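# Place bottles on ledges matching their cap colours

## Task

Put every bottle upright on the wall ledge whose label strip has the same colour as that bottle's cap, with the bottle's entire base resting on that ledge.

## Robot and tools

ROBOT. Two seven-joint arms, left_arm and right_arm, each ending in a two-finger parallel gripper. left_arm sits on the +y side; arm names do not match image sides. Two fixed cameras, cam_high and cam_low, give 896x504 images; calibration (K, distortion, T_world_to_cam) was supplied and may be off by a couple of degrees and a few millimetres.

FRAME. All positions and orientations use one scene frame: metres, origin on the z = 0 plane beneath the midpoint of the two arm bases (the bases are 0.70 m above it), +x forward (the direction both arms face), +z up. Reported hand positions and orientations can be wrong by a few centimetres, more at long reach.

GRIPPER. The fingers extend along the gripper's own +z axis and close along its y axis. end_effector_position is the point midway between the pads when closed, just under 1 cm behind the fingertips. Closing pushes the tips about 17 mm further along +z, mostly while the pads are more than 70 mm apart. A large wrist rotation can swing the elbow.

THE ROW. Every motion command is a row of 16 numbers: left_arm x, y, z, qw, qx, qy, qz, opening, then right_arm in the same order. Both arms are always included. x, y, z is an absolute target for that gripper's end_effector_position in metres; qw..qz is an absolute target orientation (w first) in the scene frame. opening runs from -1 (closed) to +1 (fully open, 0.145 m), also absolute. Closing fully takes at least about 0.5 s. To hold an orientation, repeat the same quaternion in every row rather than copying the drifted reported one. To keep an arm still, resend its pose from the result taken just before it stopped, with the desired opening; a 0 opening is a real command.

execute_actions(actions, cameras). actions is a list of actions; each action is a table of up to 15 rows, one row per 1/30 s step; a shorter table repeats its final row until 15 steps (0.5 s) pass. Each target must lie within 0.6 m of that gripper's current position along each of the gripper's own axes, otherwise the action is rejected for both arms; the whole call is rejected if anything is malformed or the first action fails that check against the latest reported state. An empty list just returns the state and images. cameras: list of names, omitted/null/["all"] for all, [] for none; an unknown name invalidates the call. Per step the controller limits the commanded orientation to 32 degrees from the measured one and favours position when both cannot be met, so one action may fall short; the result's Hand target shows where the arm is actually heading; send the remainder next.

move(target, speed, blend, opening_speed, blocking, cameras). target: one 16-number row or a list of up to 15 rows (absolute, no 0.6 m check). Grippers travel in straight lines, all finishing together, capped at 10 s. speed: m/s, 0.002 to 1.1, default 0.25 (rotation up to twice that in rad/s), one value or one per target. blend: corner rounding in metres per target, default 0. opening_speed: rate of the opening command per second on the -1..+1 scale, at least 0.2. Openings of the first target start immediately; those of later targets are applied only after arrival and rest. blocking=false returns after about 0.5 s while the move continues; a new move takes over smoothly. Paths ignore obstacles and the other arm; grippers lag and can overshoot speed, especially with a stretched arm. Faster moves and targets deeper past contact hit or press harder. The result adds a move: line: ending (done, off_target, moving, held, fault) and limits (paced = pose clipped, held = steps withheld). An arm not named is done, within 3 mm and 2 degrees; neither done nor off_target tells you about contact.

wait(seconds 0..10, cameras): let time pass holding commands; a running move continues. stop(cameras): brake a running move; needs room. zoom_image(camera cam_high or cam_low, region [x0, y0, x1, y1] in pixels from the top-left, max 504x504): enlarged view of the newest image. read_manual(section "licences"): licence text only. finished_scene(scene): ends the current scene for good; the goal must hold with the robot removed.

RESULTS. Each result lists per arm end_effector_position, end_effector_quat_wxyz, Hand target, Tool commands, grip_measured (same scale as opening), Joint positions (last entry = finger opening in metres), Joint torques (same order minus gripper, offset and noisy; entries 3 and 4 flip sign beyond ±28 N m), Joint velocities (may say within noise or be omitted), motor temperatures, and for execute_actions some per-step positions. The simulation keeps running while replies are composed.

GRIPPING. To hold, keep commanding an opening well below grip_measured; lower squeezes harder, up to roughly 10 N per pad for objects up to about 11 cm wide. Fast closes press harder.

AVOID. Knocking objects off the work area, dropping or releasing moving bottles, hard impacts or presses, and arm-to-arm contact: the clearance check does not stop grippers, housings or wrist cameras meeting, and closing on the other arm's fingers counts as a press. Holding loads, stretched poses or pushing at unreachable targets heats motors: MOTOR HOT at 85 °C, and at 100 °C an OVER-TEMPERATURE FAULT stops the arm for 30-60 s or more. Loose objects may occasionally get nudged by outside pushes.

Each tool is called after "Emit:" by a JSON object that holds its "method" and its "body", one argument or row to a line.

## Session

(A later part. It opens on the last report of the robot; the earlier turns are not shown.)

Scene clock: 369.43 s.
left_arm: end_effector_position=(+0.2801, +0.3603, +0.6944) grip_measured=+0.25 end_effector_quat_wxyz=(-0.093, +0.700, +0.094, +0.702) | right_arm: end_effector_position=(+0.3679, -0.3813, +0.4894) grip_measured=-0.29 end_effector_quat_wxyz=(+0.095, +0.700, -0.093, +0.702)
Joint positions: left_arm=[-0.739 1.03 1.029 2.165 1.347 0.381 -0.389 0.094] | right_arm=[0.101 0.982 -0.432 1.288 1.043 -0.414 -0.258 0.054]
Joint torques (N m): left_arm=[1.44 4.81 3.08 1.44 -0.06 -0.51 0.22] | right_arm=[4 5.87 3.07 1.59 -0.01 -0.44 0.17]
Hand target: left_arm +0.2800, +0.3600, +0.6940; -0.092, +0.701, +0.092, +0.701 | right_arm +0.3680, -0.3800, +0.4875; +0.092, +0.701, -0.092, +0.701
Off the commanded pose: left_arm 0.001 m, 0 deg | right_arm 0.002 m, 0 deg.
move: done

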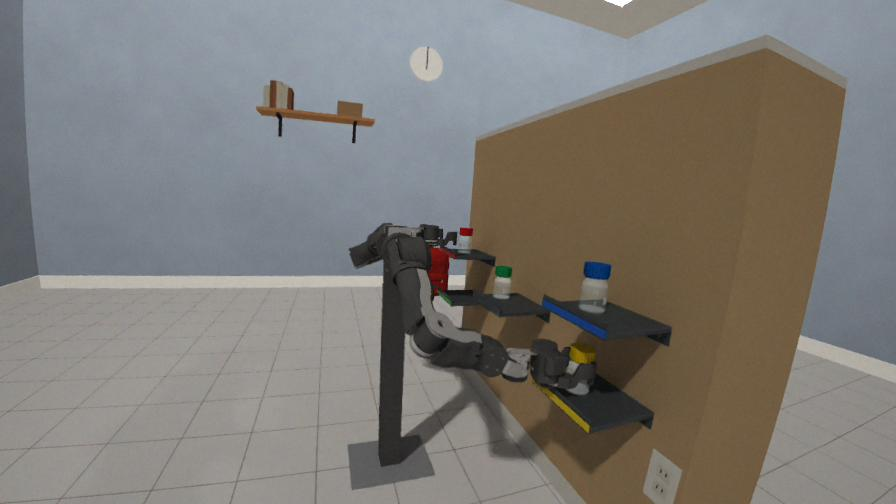

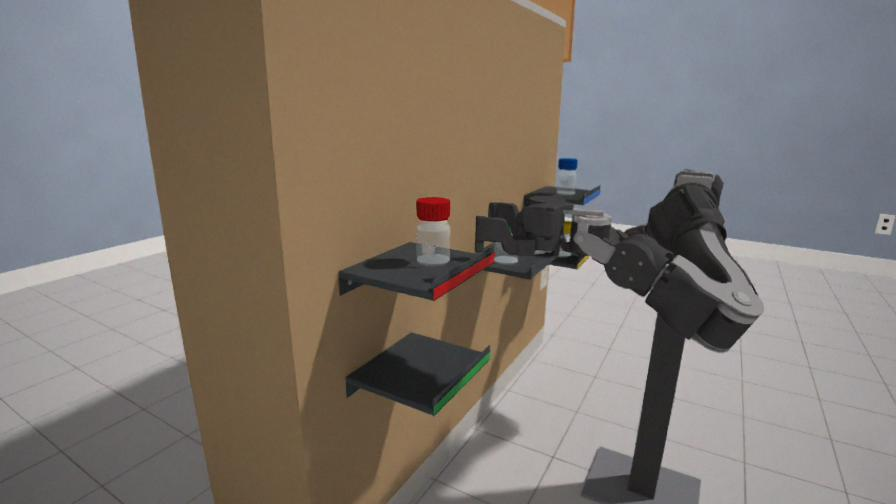

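Emit:
{"method": "move", "body": {
  "target": [
    [0.285,0.27,0.70,-0.0923,0.701,0.0923,0.701,0.5,0.368,-0.38,0.4885,0.0923,0.701,-0.0923,0.701,0.25],
    [0.295,0.11,0.68,0,0.7071,0,0.7071,0.5,0.368,-0.38,0.4885,0.0923,0.701,-0.0923,0.701,0.25],
    [0.295,0.053,0.590,0,0.7071,0,0.7071,0.5,0.30,-0.362,0.495,0.0923,0.701,-0.0923,0.701,0.25]
  ],
  "speed": 0.12,
  "blend": [0.02,0.0,0],
  "opening_speed": 0.6
}}

Emit:
{"method": "zoom_image", "body": {
  "camera": "cam_high",
  "region": [430, 230, 670, 440]
}}

Emit:
{"method": "zoom_image", "body": {
  "camera": "cam_low",
  "region": [460, 170, 620, 300]
}}

Scene clock: 388.80 s.
left_arm: end_effector_position=(+0.2923, +0.0575, +0.5926) grip_measured=+0.50 end_effector_quat_wxyz=(+0.274, +0.751, -0.275, +0.535) | right_arm: end_effector_position=(+0.2995, -0.3611, +0.4926) grip_measured=+0.25 end_effector_quat_wxyz=(+0.091, +0.704, -0.091, +0.698)
Joint positions: left_arm=[-1.407 2.011 1.038 2.208 1.584 -0.106 -0.24 0.112] | right_arm=[-0.393 1.156 -0.258 1.638 1.057 -0.586 -0.455 0.094]
Joint torques (N m): left_arm=[5.26 0.78 3.08 0.69 0.07 -0.51 0.29] | right_arm=[2.23 6.79 4.48 2.18 -0.15 -0.53 -0.16]
Hand target: left_arm +0.2922, +0.0574, +0.5919; +0.275, +0.751, -0.276, +0.533 | right_arm +0.3000, -0.3620, +0.4950; +0.092, +0.701, -0.092, +0.701
Off the commanded pose: left_arm 0.006 m, 49 deg; orientation clipped | right_arm 0.003 m, 1 deg.
joint sent to its limit (left arm) — joint 1 (shoulder pitch), lower limit; joint 2 (shoulder roll), upper limit; joint 5 (forearm roll), upper limit. The joint targets are off in position and orientation.
move: off_target (left_arm); blend cut to 0 m at target 1; limits=paced

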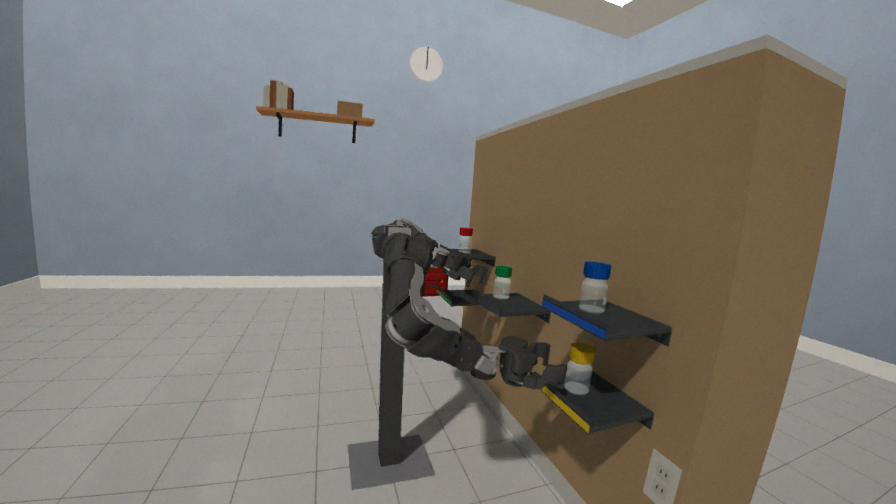

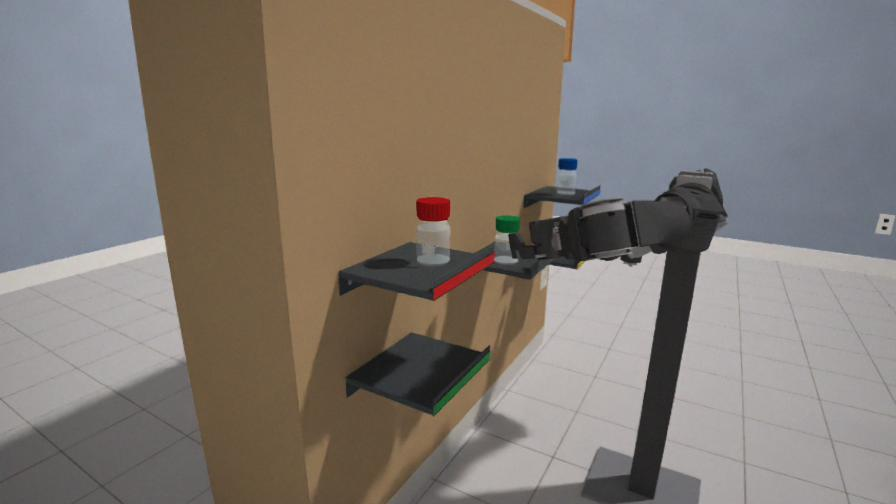

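Scaled by 2.100 from the camera's 896x504 image, which has a finer 1280x720 frame.

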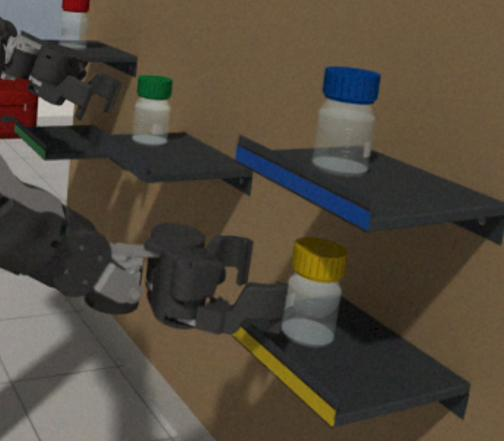

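Scaled by 3.150 from the camera's 896x504 image, which has a finer 1280x720 frame.

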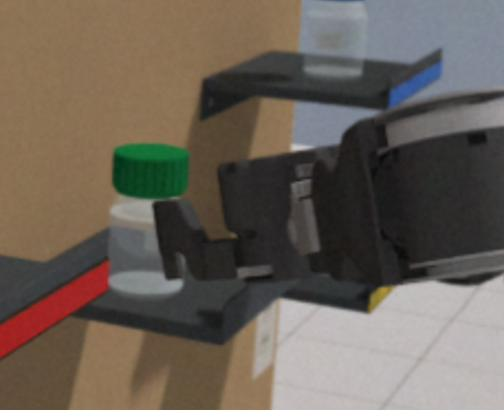

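Emit:
{"method": "move", "body": {
  "target": [
    [0.25,0.115,0.60,0.275,0.751,-0.276,0.533,0.5,0.25,-0.348,0.50,0.0923,0.701,-0.0923,0.701,0.25],
    [0.25,0.2,0.64,-0.0923,0.701,0.0923,0.701,0.5,0.25,-0.348,0.50,0.0923,0.701,-0.0923,0.701,0.25]
  ],
  "speed": 0.15
}}

Scene clock: 411.53 s.
left_arm: end_effector_position=(+0.2507, +0.1997, +0.6405) grip_measured=+0.50 end_effector_quat_wxyz=(-0.030, +0.579, +0.003, +0.815) | right_arm: end_effector_position=(+0.2499, -0.3472, +0.4985) grip_measured=+0.25 end_effector_quat_wxyz=(+0.091, +0.704, -0.090, +0.699)
Joint positions: left_arm=[-1.407 1.797 0.489 2.432 0.399 -0.584 -1.576 0.112] | right_arm=[-0.849 1.219 -0.023 1.833 0.966 -0.74 -0.604 0.094]
Joint torques (N m): left_arm=[2.89 1.17 1.11 2.81 -0.32 0.02 -0.08] | right_arm=[1.07 3.84 3.86 2.06 -0.21 -0.47 -0.15]
Hand target: left_arm +0.2505, +0.2004, +0.6396; -0.032, +0.580, +0.003, +0.814 | right_arm +0.2500, -0.3481, +0.5000; +0.092, +0.701, -0.092, +0.701
Off the commanded pose: left_arm 0.001 m, 23 deg | right_arm 0.002 m, 1 deg.
joint read past its limit (left arm) — joint 4 (elbow), upper limit, where the elbow is as bent as it goes.
joint sent to its limit (left arm) — joint 1 (shoulder pitch), lower limit; joint 4 (elbow), upper limit, where the elbow is as bent as it goes; joint 7 (wrist yaw), lower limit. The joint targets are off in orientation, not in position.
move: off_target (left_arm)

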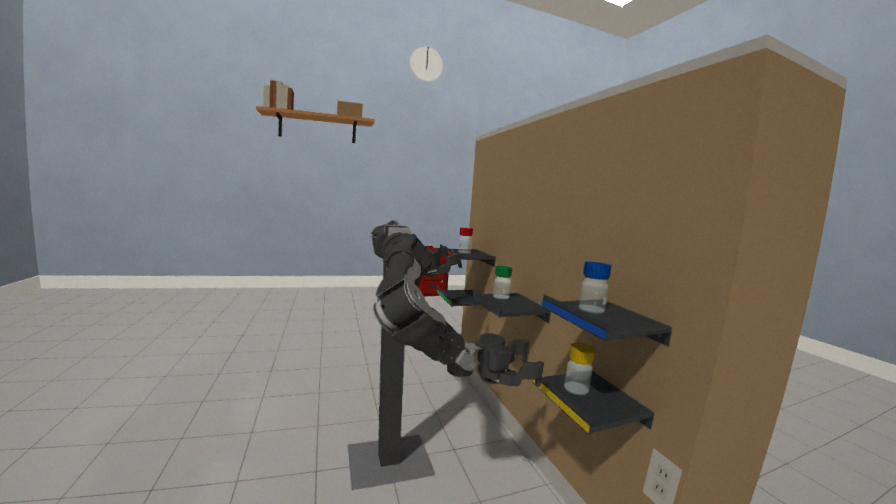

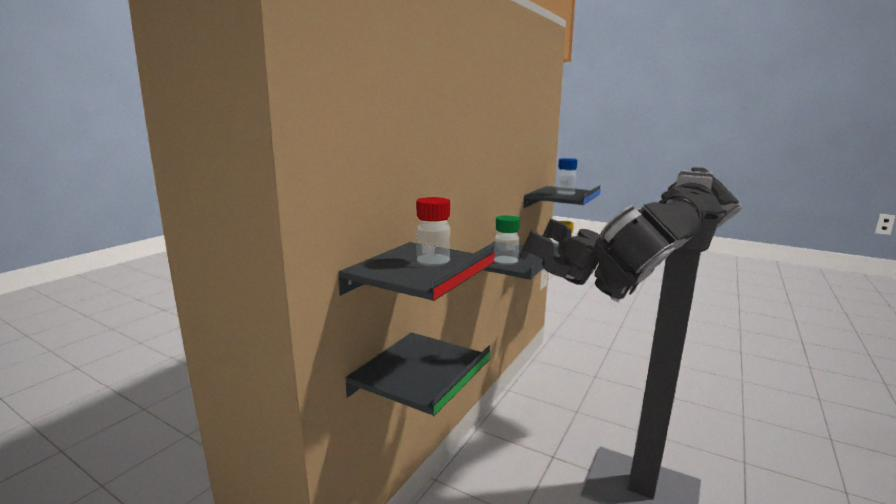

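Emit:
{"method": "move", "body": {
  "target": [
    [0.26,0.29,0.52,-0.0923,0.701,0.0923,0.701,0.5,0.25,-0.348,0.50,0.0923,0.701,-0.0923,0.701,0.25],
    [0.3,0.2,0.42,0,0.7071,0,0.7071,0.5,0.25,-0.348,0.50,0.0923,0.701,-0.0923,0.701,0.25]
  ],
  "speed": 0.2,
  "cameras": []
}}

Scene clock: 420.57 s.
left_arm: end_effector_position=(+0.2937, +0.2052, +0.4305) grip_measured=+0.50 end_effector_quat_wxyz=(+0.115, +0.891, -0.206, +0.387) | right_arm: end_effector_position=(+0.2499, -0.3472, +0.4985) grip_measured=+0.25 end_effector_quat_wxyz=(+0.091, +0.704, -0.090, +0.699)
Joint positions: left_arm=[-1.407 2.011 0.49 1.808 1.584 -0.198 -0.123 0.112] | right_arm=[-0.849 1.219 -0.023 1.833 0.966 -0.74 -0.604 0.094]
Joint torques (N m): left_arm=[5.34 1.04 2.43 0.54 0.13 -0.4 0.28] | right_arm=[1.09 3.71 3.84 2.18 -0.2 -0.48 -0.14]
Hand target: left_arm +0.2931, +0.2050, +0.4298; +0.117, +0.892, -0.206, +0.385 | right_arm +0.2500, -0.3480, +0.5000; +0.092, +0.701, -0.092, +0.701
Off the commanded pose: left_arm 0.013 m, 51 deg; orientation clipped | right_arm 0.002 m, 1 deg.
joint read past its limit (left arm) — joint 2 (shoulder roll), upper limit.
joint sent to its limit (left arm) — joint 1 (shoulder pitch), lower limit; joint 2 (shoulder roll), upper limit; joint 5 (forearm roll), upper limit. The joint targets are off in position and orientation.
move: off_target (left_arm); limits=paced
No camera images: "cameras" was empty.

Emit:
{"method": "move", "body": {
  "target": [
    [0.26,0.29,0.54,-0.0923,0.701,0.0923,0.701,0.5,0.25,-0.348,0.50,0.0923,0.701,-0.0923,0.701,0.25],
    [0.265,0.30,0.70,-0.0923,0.701,0.0923,0.701,0.5,0.25,-0.348,0.50,0.0923,0.701,-0.0923,0.701,0.25],
    [0.29,0.33,0.78,-0.0923,0.701,0.0923,0.701,0.5,0.25,-0.348,0.50,0.0923,0.701,-0.0923,0.701,0.25]
  ],
  "speed": 0.2
}}

Scene clock: 439.77 s.
left_arm: end_effector_position=(+0.2898, +0.3296, +0.7826) grip_measured=+0.50 end_effector_quat_wxyz=(-0.097, +0.683, +0.080, +0.719) | right_arm: end_effector_position=(+0.2499, -0.3472, +0.4985) grip_measured=+0.25 end_effector_quat_wxyz=(+0.091, +0.704, -0.090, +0.699)
Joint positions: left_arm=[-0.002 1.204 0.744 2.167 1.584 0.78 -0.688 0.112] | right_arm=[-0.849 1.219 -0.023 1.833 0.966 -0.74 -0.604 0.094]
Joint torques (N m): left_arm=[3.02 5.16 1.47 0.44 -0.06 -0.42 -0.07] | right_arm=[1.02 3.86 3.81 2.14 -0.23 -0.45 -0.15]
Hand target: left_arm +0.2901, +0.3301, +0.7798; -0.097, +0.686, +0.082, +0.716 | right_arm +0.2500, -0.3480, +0.5000; +0.092, +0.701, -0.092, +0.701
Off the commanded pose: left_arm 0.003 m, 3 deg | right_arm 0.002 m, 1 deg.
joint sent to its limit (left arm) — joint 5 (forearm roll), upper limit; joint 6 (wrist pitch), upper limit. The joint targets are off in orientation, not in position.
move: off_target (left_arm)

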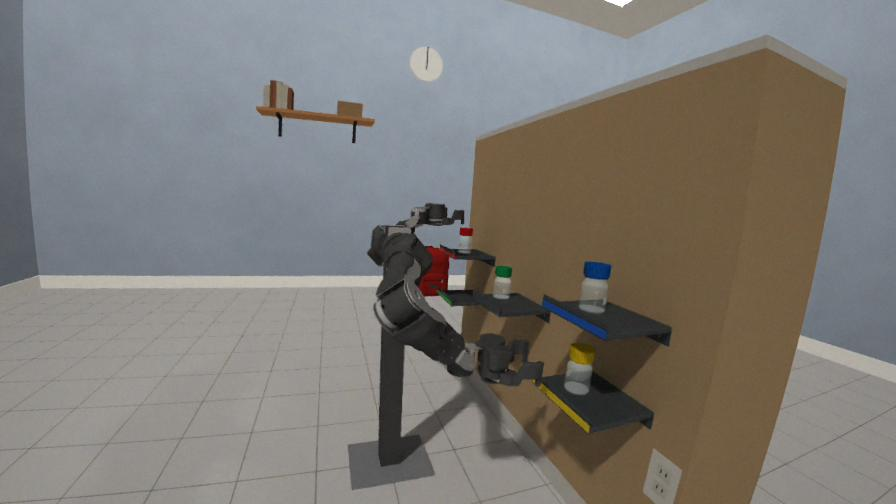

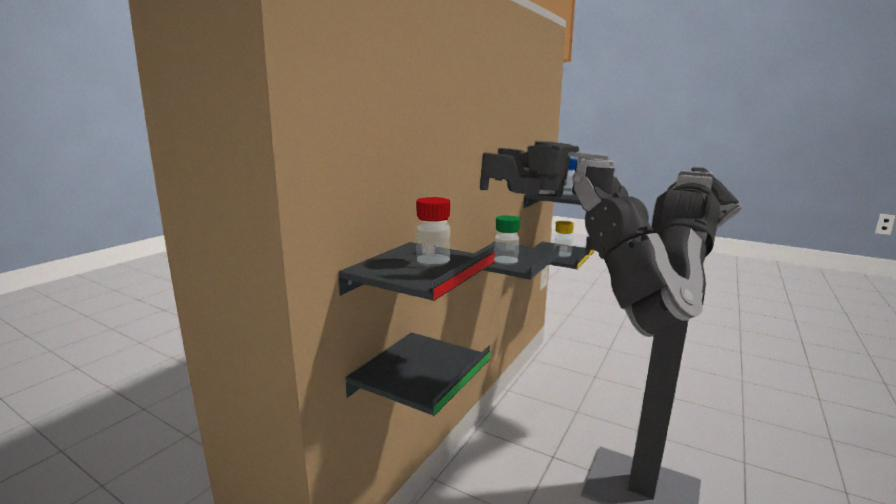

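Recovered. Now along the tested path.

Emit:
{"method": "move", "body": {
  "target": [
    [0.30,0.2,0.75,-0.0923,0.701,0.0923,0.701,0.5,0.25,-0.348,0.50,0.0923,0.701,-0.0923,0.701,0.25],
    [0.30,0.06,0.70,0,0.7071,0,0.7071,0.5,0.25,-0.348,0.50,0.0923,0.701,-0.0923,0.701,0.25]
  ],
  "speed": 0.15,
  "cameras": []
}}

Emit:
{"method": "move", "body": {
  "target": [
    [0.293,0.05,0.59,0,0.7071,0,0.7071,0.5,0.25,-0.348,0.50,0.0923,0.701,-0.0923,0.701,0.25]
  ],
  "speed": 0.1
}}

Emit:
{"method": "zoom_image", "body": {
  "camera": "cam_low",
  "region": [460, 180, 620, 300]
}}

Emit:
{"method": "zoom_image", "body": {
  "camera": "cam_high",
  "region": [420, 220, 580, 340]
}}

Scene clock: 465.47 s.
left_arm: end_effector_position=(+0.2999, +0.0598, +0.7013) grip_measured=+0.50 end_effector_quat_wxyz=(+0.011, +0.697, -0.003, +0.717) | right_arm: end_effector_position=(+0.2499, -0.3472, +0.4985) grip_measured=+0.25 end_effector_quat_wxyz=(+0.091, +0.704, -0.090, +0.699)
Joint positions: left_arm=[0.757 0.282 -0.85 2.371 1.136 0.781 -1.579 0.112] | right_arm=[-0.849 1.219 -0.023 1.833 0.966 -0.74 -0.604 0.094]
Joint torques (N m): left_arm=[5.24 -0.41 1.16 1.57 -0.3 -0.01 0.05] | right_arm=[0.96 3.84 3.86 2.13 -0.23 -0.48 -0.15]
Hand target: left_arm +0.3002, +0.0600, +0.6998; +0.009, +0.699, -0.003, +0.715 | right_arm +0.2500, -0.3480, +0.5000; +0.092, +0.701, -0.092, +0.701
Off the commanded pose: left_arm 0.001 m, 2 deg | right_arm 0.002 m, 1 deg.
joint sent to its limit (left arm) — joint 6 (wrist pitch), upper limit; joint 7 (wrist yaw), lower limit. The joint targets still meet the commanded pose.
move: done
No camera images: "cameras" was empty.

Scene clock: 466.97 s.
left_arm: end_effector_position=(+0.2927, +0.0506, +0.5910) grip_measured=+0.50 end_effector_quat_wxyz=(-0.001, +0.707, +0.002, +0.707) | right_arm: end_effector_position=(+0.2499, -0.3472, +0.4985) grip_measured=+0.25 end_effector_quat_wxyz=(+0.091, +0.704, -0.090, +0.699)
Joint positions: left_arm=[0.529 0.476 -1.228 2.207 0.688 0.295 -1.425 0.112] | right_arm=[-0.849 1.219 -0.023 1.833 0.966 -0.74 -0.604 0.094]
Joint torques (N m): left_arm=[5.21 0.12 1.1 3.33 -0.43 -0.24 0.23] | right_arm=[0.96 3.68 3.78 2.14 -0.21 -0.47 -0.14]
Hand target: left_arm +0.2930, +0.0500, +0.5900; +0.000, +0.707, +0.000, +0.707 | right_arm +0.2500, -0.3480, +0.5000; +0.092, +0.701, -0.092, +0.701
Off the commanded pose: left_arm 0.001 m, 0 deg | right_arm 0.002 m, 1 deg.
move: done

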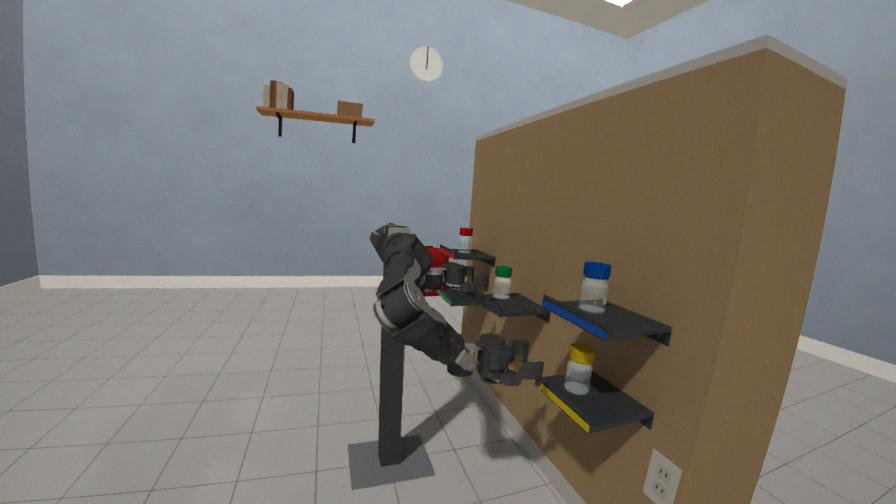

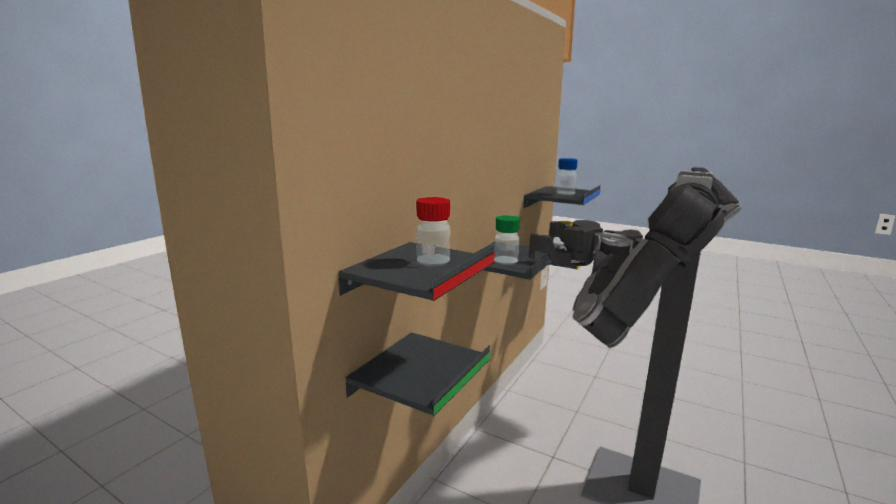

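Scaled by 3.150 from the camera's 896x504 image, which has a finer 1280x720 frame.

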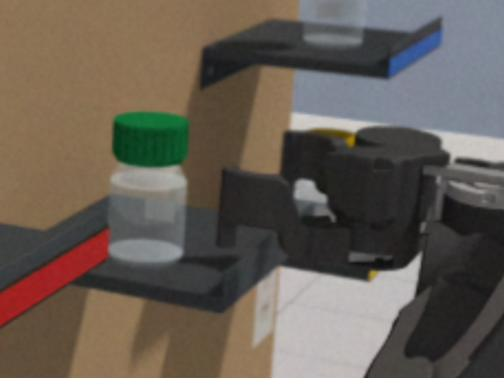

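Scaled by 3.150 from the camera's 896x504 image, which has a finer 1280x720 frame.

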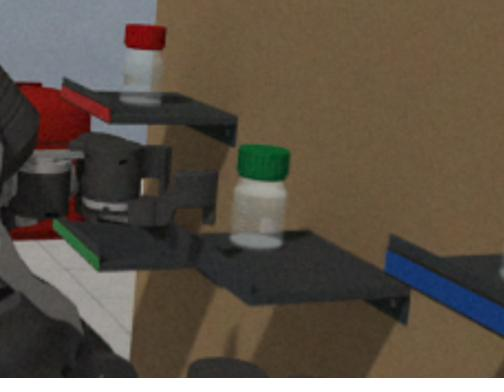

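Emit:
{"method": "move", "body": {
  "target": [
    [0.378,0.0495,0.588,0,0.7071,0,0.7071,0.5,0.25,-0.348,0.50,0.0923,0.701,-0.0923,0.701,0.25]
  ],
  "speed": 0.07
}}

Emit:
{"method": "zoom_image", "body": {
  "camera": "cam_low",
  "region": [460, 180, 620, 300]
}}

Emit:
{"method": "zoom_image", "body": {
  "camera": "cam_high",
  "region": [420, 220, 580, 340]
}}

Scene clock: 480.90 s.
left_arm: end_effector_position=(+0.3775, +0.0502, +0.5887) grip_measured=+0.50 end_effector_quat_wxyz=(-0.002, +0.706, +0.001, +0.708) | right_arm: end_effector_position=(+0.2499, -0.3472, +0.4985) grip_measured=+0.25 end_effector_quat_wxyz=(+0.091, +0.704, -0.090, +0.699)
Joint positions: left_arm=[0.73 0.432 -1.136 1.855 0.845 0.19 -1.182 0.112] | right_arm=[-0.849 1.219 -0.023 1.833 0.966 -0.74 -0.604 0.094]
Joint torques (N m): left_arm=[7.61 -0.44 2.35 2.99 -0.3 -0.37 0.22] | right_arm=[0.96 3.78 3.78 2.1 -0.21 -0.48 -0.15]
Hand target: left_arm +0.3780, +0.0495, +0.5880; +0.000, +0.707, +0.000, +0.707 | right_arm +0.2500, -0.3480, +0.5000; +0.092, +0.701, -0.092, +0.701
Off the commanded pose: left_arm 0.001 m, 0 deg | right_arm 0.002 m, 1 deg.
move: done

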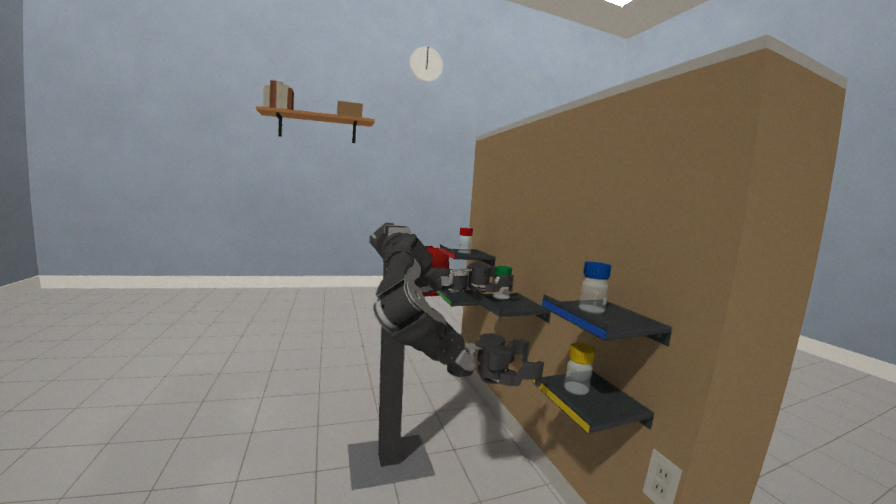

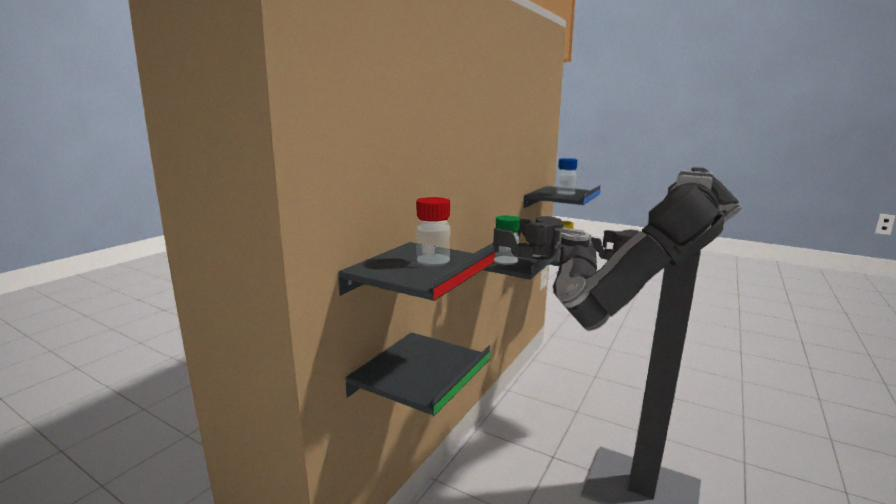

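Scaled by 3.150 from the camera's 896x504 image, which has a finer 1280x720 frame.

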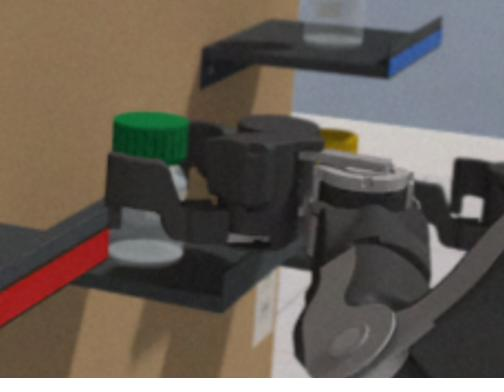

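Scaled by 3.150 from the camera's 896x504 image, which has a finer 1280x720 frame.

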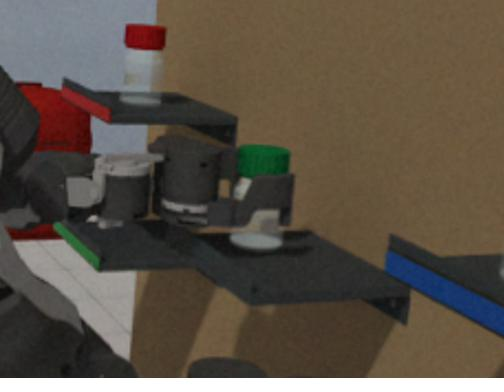

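Emit:
{"method": "move", "body": {
  "target": [
    [0.378,0.0495,0.588,0,0.7071,0,0.7071,-0.55,0.25,-0.348,0.50,0.0923,0.701,-0.0923,0.701,0.25],
    [0.378,0.0495,0.632,0,0.7071,0,0.7071,-0.55,0.25,-0.348,0.50,0.0923,0.701,-0.0923,0.701,0.25],
    [0.295,0.065,0.645,0,0.7071,0,0.7071,-0.55,0.25,-0.348,0.50,0.0923,0.701,-0.0923,0.701,0.25],
    [0.29,0.20,0.60,-0.0923,0.701,0.0923,0.701,-0.55,0.25,-0.348,0.50,0.0923,0.701,-0.0923,0.701,0.25]
  ],
  "speed": 0.1,
  "opening_speed": 1.2
}}

Scene clock: 497.23 s.
left_arm: end_effector_position=(+0.2892, +0.2006, +0.5984) grip_measured=-0.25 end_effector_quat_wxyz=(-0.095, +0.704, +0.093, +0.698) | right_arm: end_effector_position=(+0.2499, -0.3472, +0.4985) grip_measured=+0.25 end_effector_quat_wxyz=(+0.091, +0.704, -0.090, +0.699)
Joint positions: left_arm=[0.42 1.128 -1.003 2.373 0.916 -0.044 -1.389 0.057] | right_arm=[-0.849 1.219 -0.023 1.833 0.966 -0.74 -0.604 0.094]
Joint torques (N m): left_arm=[4.71 2.99 2.1 2.95 -0.59 -0.32 0.23] | right_arm=[0.96 3.84 3.79 2.1 -0.22 -0.46 -0.15]
Hand target: left_arm +0.2900, +0.2000, +0.5999; -0.092, +0.701, +0.092, +0.701 | right_arm +0.2500, -0.3480, +0.5000; +0.092, +0.701, -0.092, +0.701
Off the commanded pose: left_arm 0.002 m, 1 deg | right_arm 0.002 m, 1 deg.
move: done

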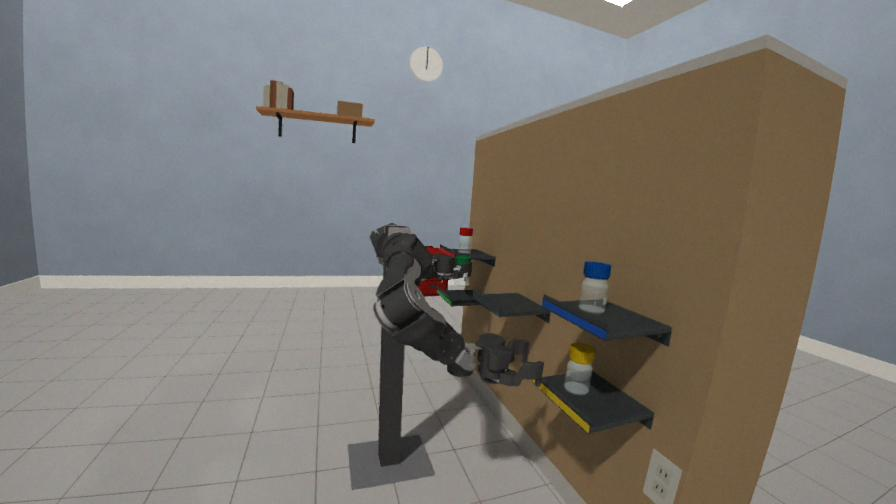

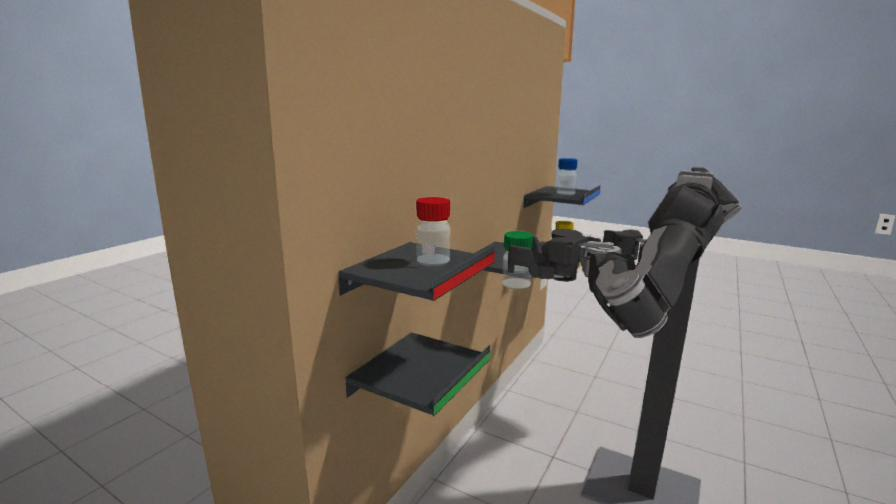

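Emit:
{"method": "move", "body": {
  "target": [
    [0.275,0.30,0.535,-0.0923,0.701,0.0923,0.701,-0.55,0.25,-0.348,0.50,0.0923,0.701,-0.0923,0.701,0.25],
    [0.372,0.382,0.535,-0.0923,0.701,0.0923,0.701,-0.55,0.25,-0.348,0.50,0.0923,0.701,-0.0923,0.701,0.25],
    [0.372,0.382,0.504,-0.0923,0.701,0.0923,0.701,-0.55,0.25,-0.348,0.50,0.0923,0.701,-0.0923,0.701,0.25]
  ],
  "speed": [0.12,0.12,0.05]
}}

Emit:
{"method": "zoom_image", "body": {
  "camera": "cam_low",
  "region": [400, 270, 520, 410]
}}

Scene clock: 509.23 s.
left_arm: end_effector_position=(+0.3716, +0.3837, +0.5034) grip_measured=-0.25 end_effector_quat_wxyz=(-0.095, +0.704, +0.094, +0.698) | right_arm: end_effector_position=(+0.2499, -0.3472, +0.4985) grip_measured=+0.25 end_effector_quat_wxyz=(+0.091, +0.704, -0.090, +0.699)
Joint positions: left_arm=[0.417 1.188 -0.973 1.332 1.307 -0.562 -0.364 0.057] | right_arm=[-0.849 1.219 -0.023 1.833 0.966 -0.74 -0.604 0.094]
Joint torques (N m): left_arm=[5.63 5.89 2.81 1.2 -0.14 -0.95 0.23] | right_arm=[1.09 3.78 3.84 2.24 -0.21 -0.49 -0.15]
Hand target: left_arm +0.3720, +0.3821, +0.5041; -0.092, +0.701, +0.092, +0.701 | right_arm +0.2500, -0.3480, +0.5000; +0.092, +0.701, -0.092, +0.701
Off the commanded pose: left_arm 0.002 m, 1 deg | right_arm 0.002 m, 1 deg.
move: done

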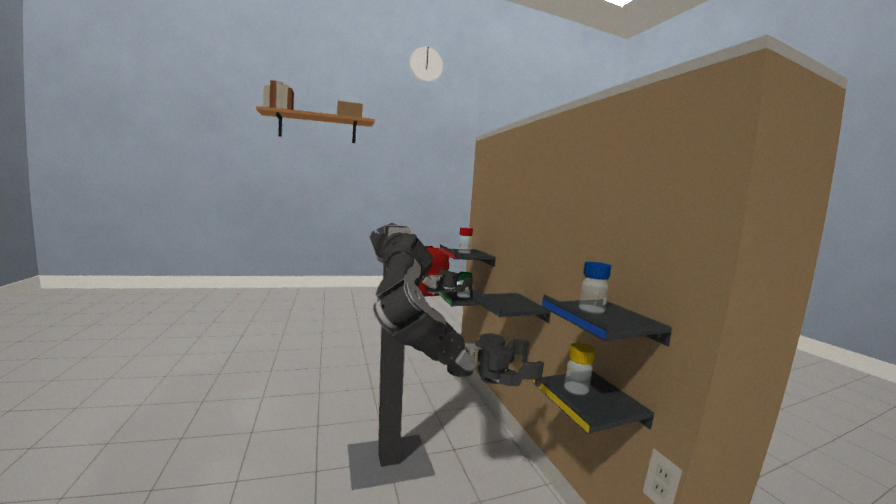

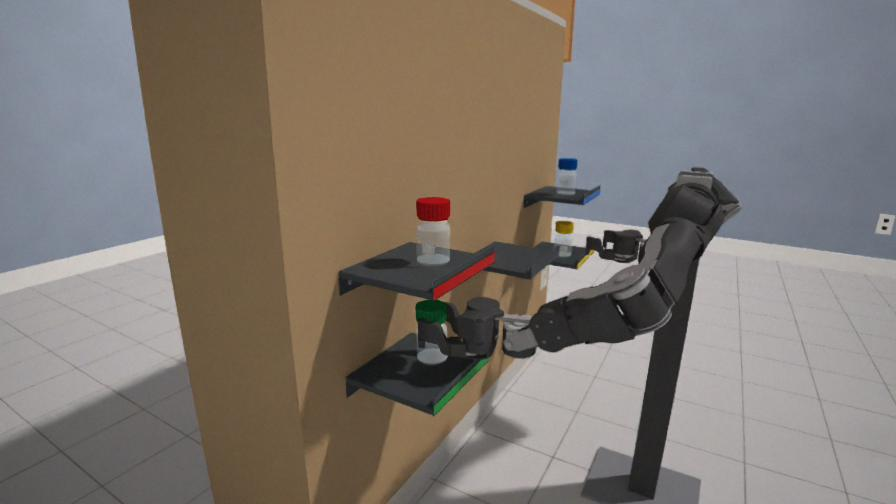

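Scaled by 3.600 from the camera's 896x504 image, which has a finer 1280x720 frame.

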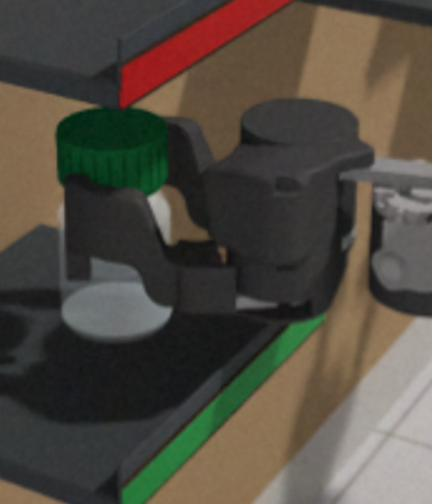

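Emit:
{"method": "move", "body": {
  "target": [
    [0.372,0.382,0.498,-0.0923,0.701,0.0923,0.701,-0.55,0.25,-0.348,0.50,0.0923,0.701,-0.0923,0.701,0.25]
  ],
  "speed": 0.025,
  "cameras": []
}}

Emit:
{"method": "move", "body": {
  "target": [
    [0.372,0.382,0.494,-0.0923,0.701,0.0923,0.701,-0.55,0.25,-0.348,0.50,0.0923,0.701,-0.0923,0.701,0.25]
  ],
  "speed": 0.02,
  "cameras": []
}}

Emit:
{"method": "move", "body": {
  "target": [
    [0.372,0.382,0.491,-0.0923,0.701,0.0923,0.701,-0.55,0.25,-0.348,0.50,0.0923,0.701,-0.0923,0.701,0.25]
  ],
  "speed": 0.02,
  "cameras": ["cam_low"]
}}

Emit:
{"method": "zoom_image", "body": {
  "camera": "cam_low",
  "region": [400, 270, 520, 410]
}}

Scene clock: 522.40 s.
left_arm: end_effector_position=(+0.3721, +0.3843, +0.5000) grip_measured=-0.25 end_effector_quat_wxyz=(-0.096, +0.701, +0.094, +0.700) | right_arm: end_effector_position=(+0.2499, -0.3472, +0.4985) grip_measured=+0.25 end_effector_quat_wxyz=(+0.091, +0.704, -0.090, +0.699)
Joint positions: left_arm=[0.414 1.171 -0.973 1.308 1.3 -0.577 -0.356 0.057] | right_arm=[-0.849 1.219 -0.023 1.833 0.966 -0.74 -0.604 0.094]
Joint torques (N m): left_arm=[5.16 5.45 2.35 1.05 -0.11 -0.83 0.24] | right_arm=[1.15 3.73 3.84 2.14 -0.2 -0.46 -0.16]
Hand target: left_arm +0.3720, +0.3820, +0.4980; -0.092, +0.701, +0.092, +0.701 | right_arm +0.2500, -0.3480, +0.5000; +0.092, +0.701, -0.092, +0.701
Off the commanded pose: left_arm 0.003 m, 0 deg | right_arm 0.002 m, 1 deg.
move: done
No camera images: "cameras" was empty.

Scene clock: 523.10 s.
left_arm: end_effector_position=(+0.3727, +0.3847, +0.4996) grip_measured=-0.25 end_effector_quat_wxyz=(-0.096, +0.696, +0.094, +0.706) | right_arm: end_effector_position=(+0.2499, -0.3472, +0.4985) grip_measured=+0.25 end_effector_quat_wxyz=(+0.091, +0.704, -0.090, +0.699)
Joint positions: left_arm=[0.414 1.159 -0.973 1.291 1.294 -0.595 -0.35 0.057] | right_arm=[-0.849 1.219 -0.023 1.833 0.966 -0.74 -0.604 0.094]
Joint torques (N m): left_arm=[4.73 5.08 1.76 0.91 0 -0.54 0.24] | right_arm=[0.99 3.78 3.77 2.13 -0.23 -0.47 -0.16]
Hand target: left_arm +0.3719, +0.3820, +0.4940; -0.092, +0.701, +0.092, +0.701 | right_arm +0.2500, -0.3480, +0.5000; +0.092, +0.701, -0.092, +0.701
Off the commanded pose: left_arm 0.006 m, 1 deg | right_arm 0.002 m, 1 deg.
move: off_target (left_arm)
No camera images: "cameras" was empty.

Scene clock: 523.80 s.
left_arm: end_effector_position=(+0.3730, +0.3850, +0.4991) grip_measured=-0.25 end_effector_quat_wxyz=(-0.096, +0.692, +0.094, +0.709) | right_arm: end_effector_position=(+0.2499, -0.3472, +0.4985) grip_measured=+0.25 end_effector_quat_wxyz=(+0.091, +0.704, -0.090, +0.699)
Joint positions: left_arm=[0.414 1.151 -0.974 1.279 1.291 -0.609 -0.346 0.057] | right_arm=[-0.849 1.219 -0.023 1.833 0.966 -0.74 -0.604 0.094]
Joint torques (N m): left_arm=[4.55 4.79 1.37 0.84 0.08 -0.29 0.24] | right_arm=[1.04 3.71 3.81 2.22 -0.22 -0.47 -0.16]
Hand target: left_arm +0.3718, +0.3820, +0.4910; -0.092, +0.701, +0.092, +0.701 | right_arm +0.2500, -0.3480, +0.5000; +0.092, +0.701, -0.092, +0.701
Off the commanded pose: left_arm 0.009 m, 1 deg | right_arm 0.002 m, 1 deg.
move: off_target (left_arm)
Images, in order (width x height): cam_low 896x504.

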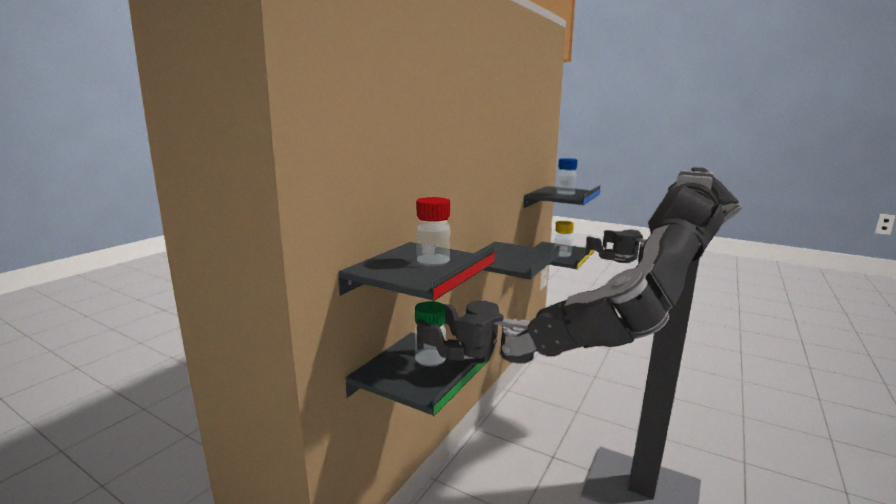

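Scaled by 3.600 from the camera's 896x504 image, which has a finer 1280x720 frame.

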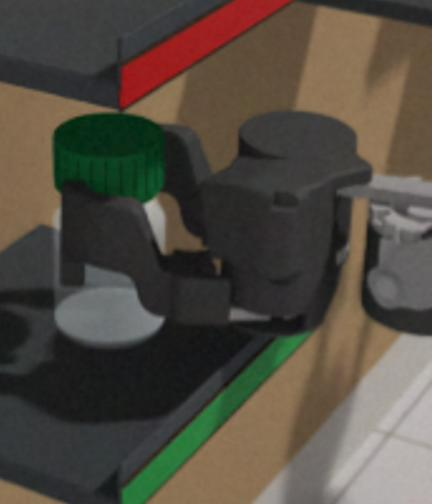

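Emit:
{"method": "move", "body": {
  "target": [
    [0.3725,0.3835,0.4975,-0.0923,0.701,0.0923,0.701,-0.55,0.25,-0.348,0.50,0.0923,0.701,-0.0923,0.701,0.25],
    [0.3725,0.3835,0.4975,-0.0923,0.701,0.0923,0.701,0.25,0.25,-0.348,0.50,0.0923,0.701,-0.0923,0.701,0.25]
  ],
  "speed": 0.02,
  "opening_speed": 0.5
}}

Emit:
{"method": "zoom_image", "body": {
  "camera": "cam_low",
  "region": [400, 270, 520, 410]
}}

Scene clock: 537.43 s.
left_arm: end_effector_position=(+0.3727, +0.3844, +0.4987) grip_measured=+0.25 end_effector_quat_wxyz=(-0.094, +0.699, +0.094, +0.703) | right_arm: end_effector_position=(+0.2499, -0.3472, +0.4985) grip_measured=+0.25 end_effector_quat_wxyz=(+0.091, +0.704, -0.090, +0.699)
Joint positions: left_arm=[0.415 1.162 -0.974 1.293 1.301 -0.588 -0.345 0.094] | right_arm=[-0.849 1.219 -0.023 1.833 0.966 -0.74 -0.604 0.094]
Joint torques (N m): left_arm=[5.66 6.66 2.48 1.8 0.03 -0.52 0.22] | right_arm=[1.07 3.78 3.74 2.1 -0.22 -0.46 -0.14]
Hand target: left_arm +0.3725, +0.3834, +0.4975; -0.092, +0.701, +0.092, +0.701 | right_arm +0.2500, -0.3480, +0.5000; +0.092, +0.701, -0.092, +0.701
Off the commanded pose: left_arm 0.002 m, 0 deg | right_arm 0.002 m, 1 deg.
move: done

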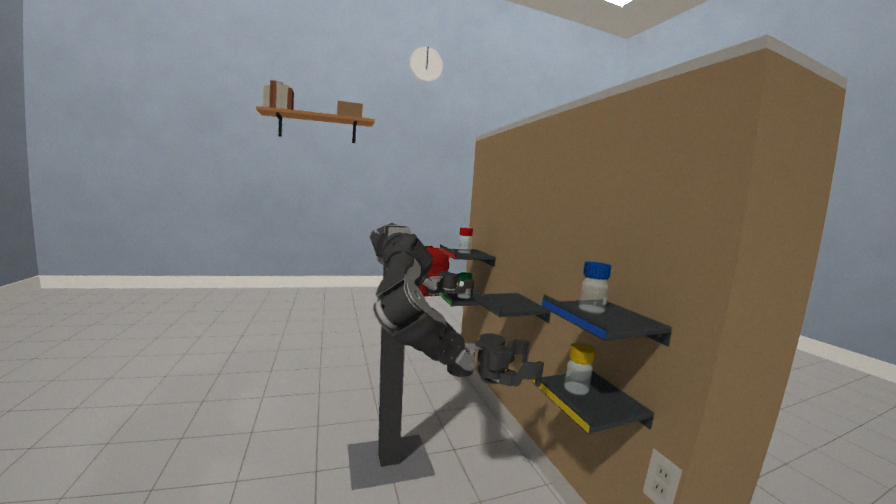

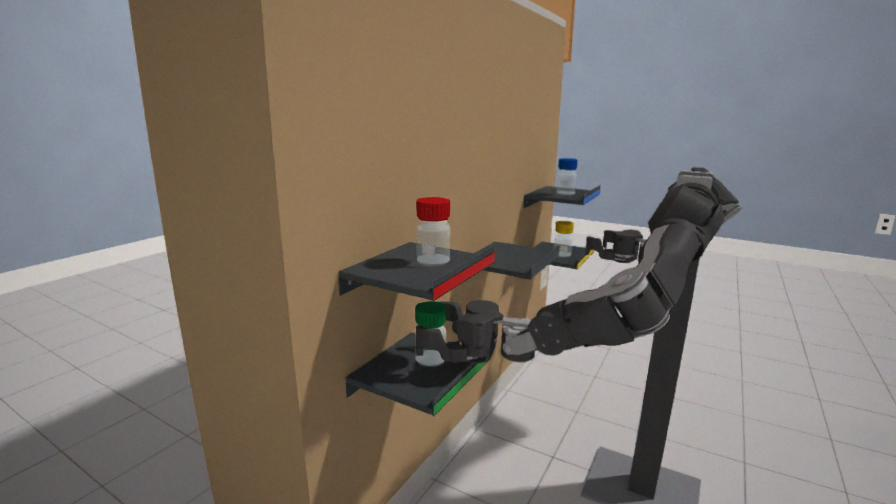

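Scaled by 3.600 from the camera's 896x504 image, which has a finer 1280x720 frame.

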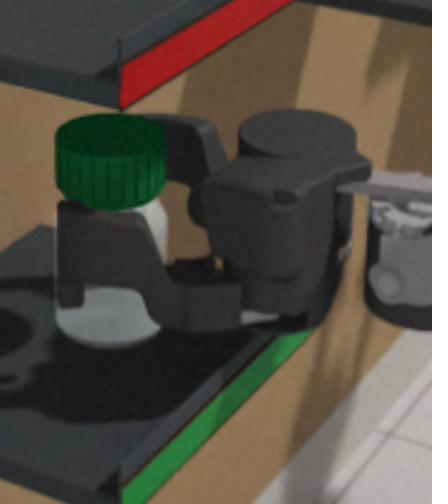

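Retreat both arms.

Emit:
{"method": "move", "body": {
  "target": [
    [0.26,0.353,0.503,-0.0923,0.701,0.0923,0.701,0.25,0.25,-0.348,0.50,0.0923,0.701,-0.0923,0.701,0.25]
  ],
  "speed": 0.1
}}

Emit:
{"method": "zoom_image", "body": {
  "camera": "cam_low",
  "region": [330, 180, 610, 420]
}}

Emit:
{"method": "zoom_image", "body": {
  "camera": "cam_high",
  "region": [420, 210, 680, 430]
}}

Scene clock: 546.10 s.
left_arm: end_effector_position=(+0.2602, +0.3541, +0.5034) grip_measured=+0.25 end_effector_quat_wxyz=(-0.094, +0.701, +0.094, +0.701) | right_arm: end_effector_position=(+0.2499, -0.3472, +0.4985) grip_measured=+0.25 end_effector_quat_wxyz=(+0.091, +0.704, -0.090, +0.699)
Joint positions: left_arm=[-0.775 1.312 -0.114 1.808 1.034 -0.788 -0.639 0.094] | right_arm=[-0.849 1.219 -0.023 1.833 0.966 -0.74 -0.604 0.094]
Joint torques (N m): left_arm=[1.7 4.5 2.22 2.35 -0.14 -0.54 0.22] | right_arm=[0.99 3.81 3.77 2.1 -0.2 -0.47 -0.13]
Hand target: left_arm +0.2600, +0.3530, +0.5029; -0.092, +0.701, +0.092, +0.701 | right_arm +0.2500, -0.3480, +0.5000; +0.092, +0.701, -0.092, +0.701
Off the commanded pose: left_arm 0.001 m, 0 deg | right_arm 0.002 m, 1 deg.
joint read past its limit (left arm) — joint 6 (wrist pitch), lower limit.
joint sent to its limit (left arm) — joint 6 (wrist pitch), lower limit. The joint targets still meet the commanded pose.
move: done

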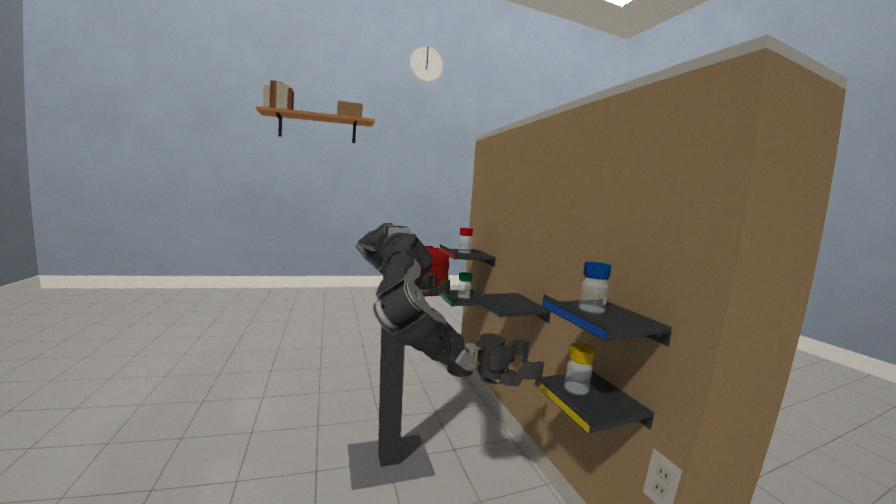

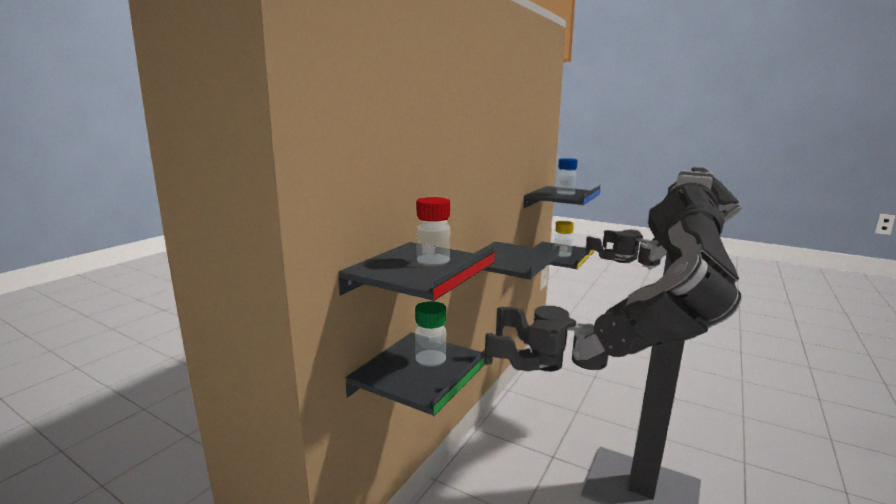

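Scaled by 1.800 from the camera's 896x504 image, which has a finer 1280x720 frame.

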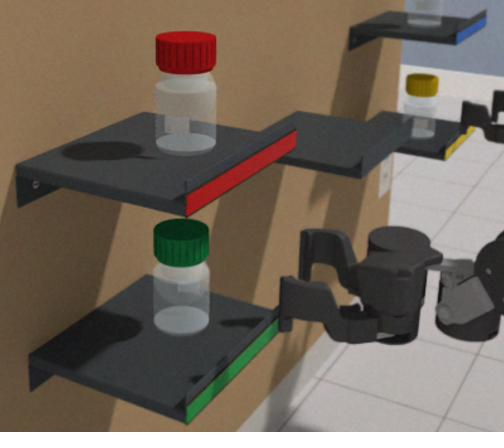

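Scaled by 1.938 from the camera's 896x504 image, which has a finer 1280x720 frame.

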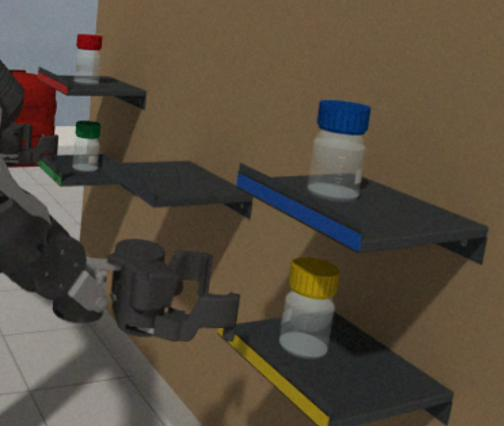

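Emit:
{"method": "finished_scene", "body": {
  "scene": 2
}}

The scene is finished: the task was done.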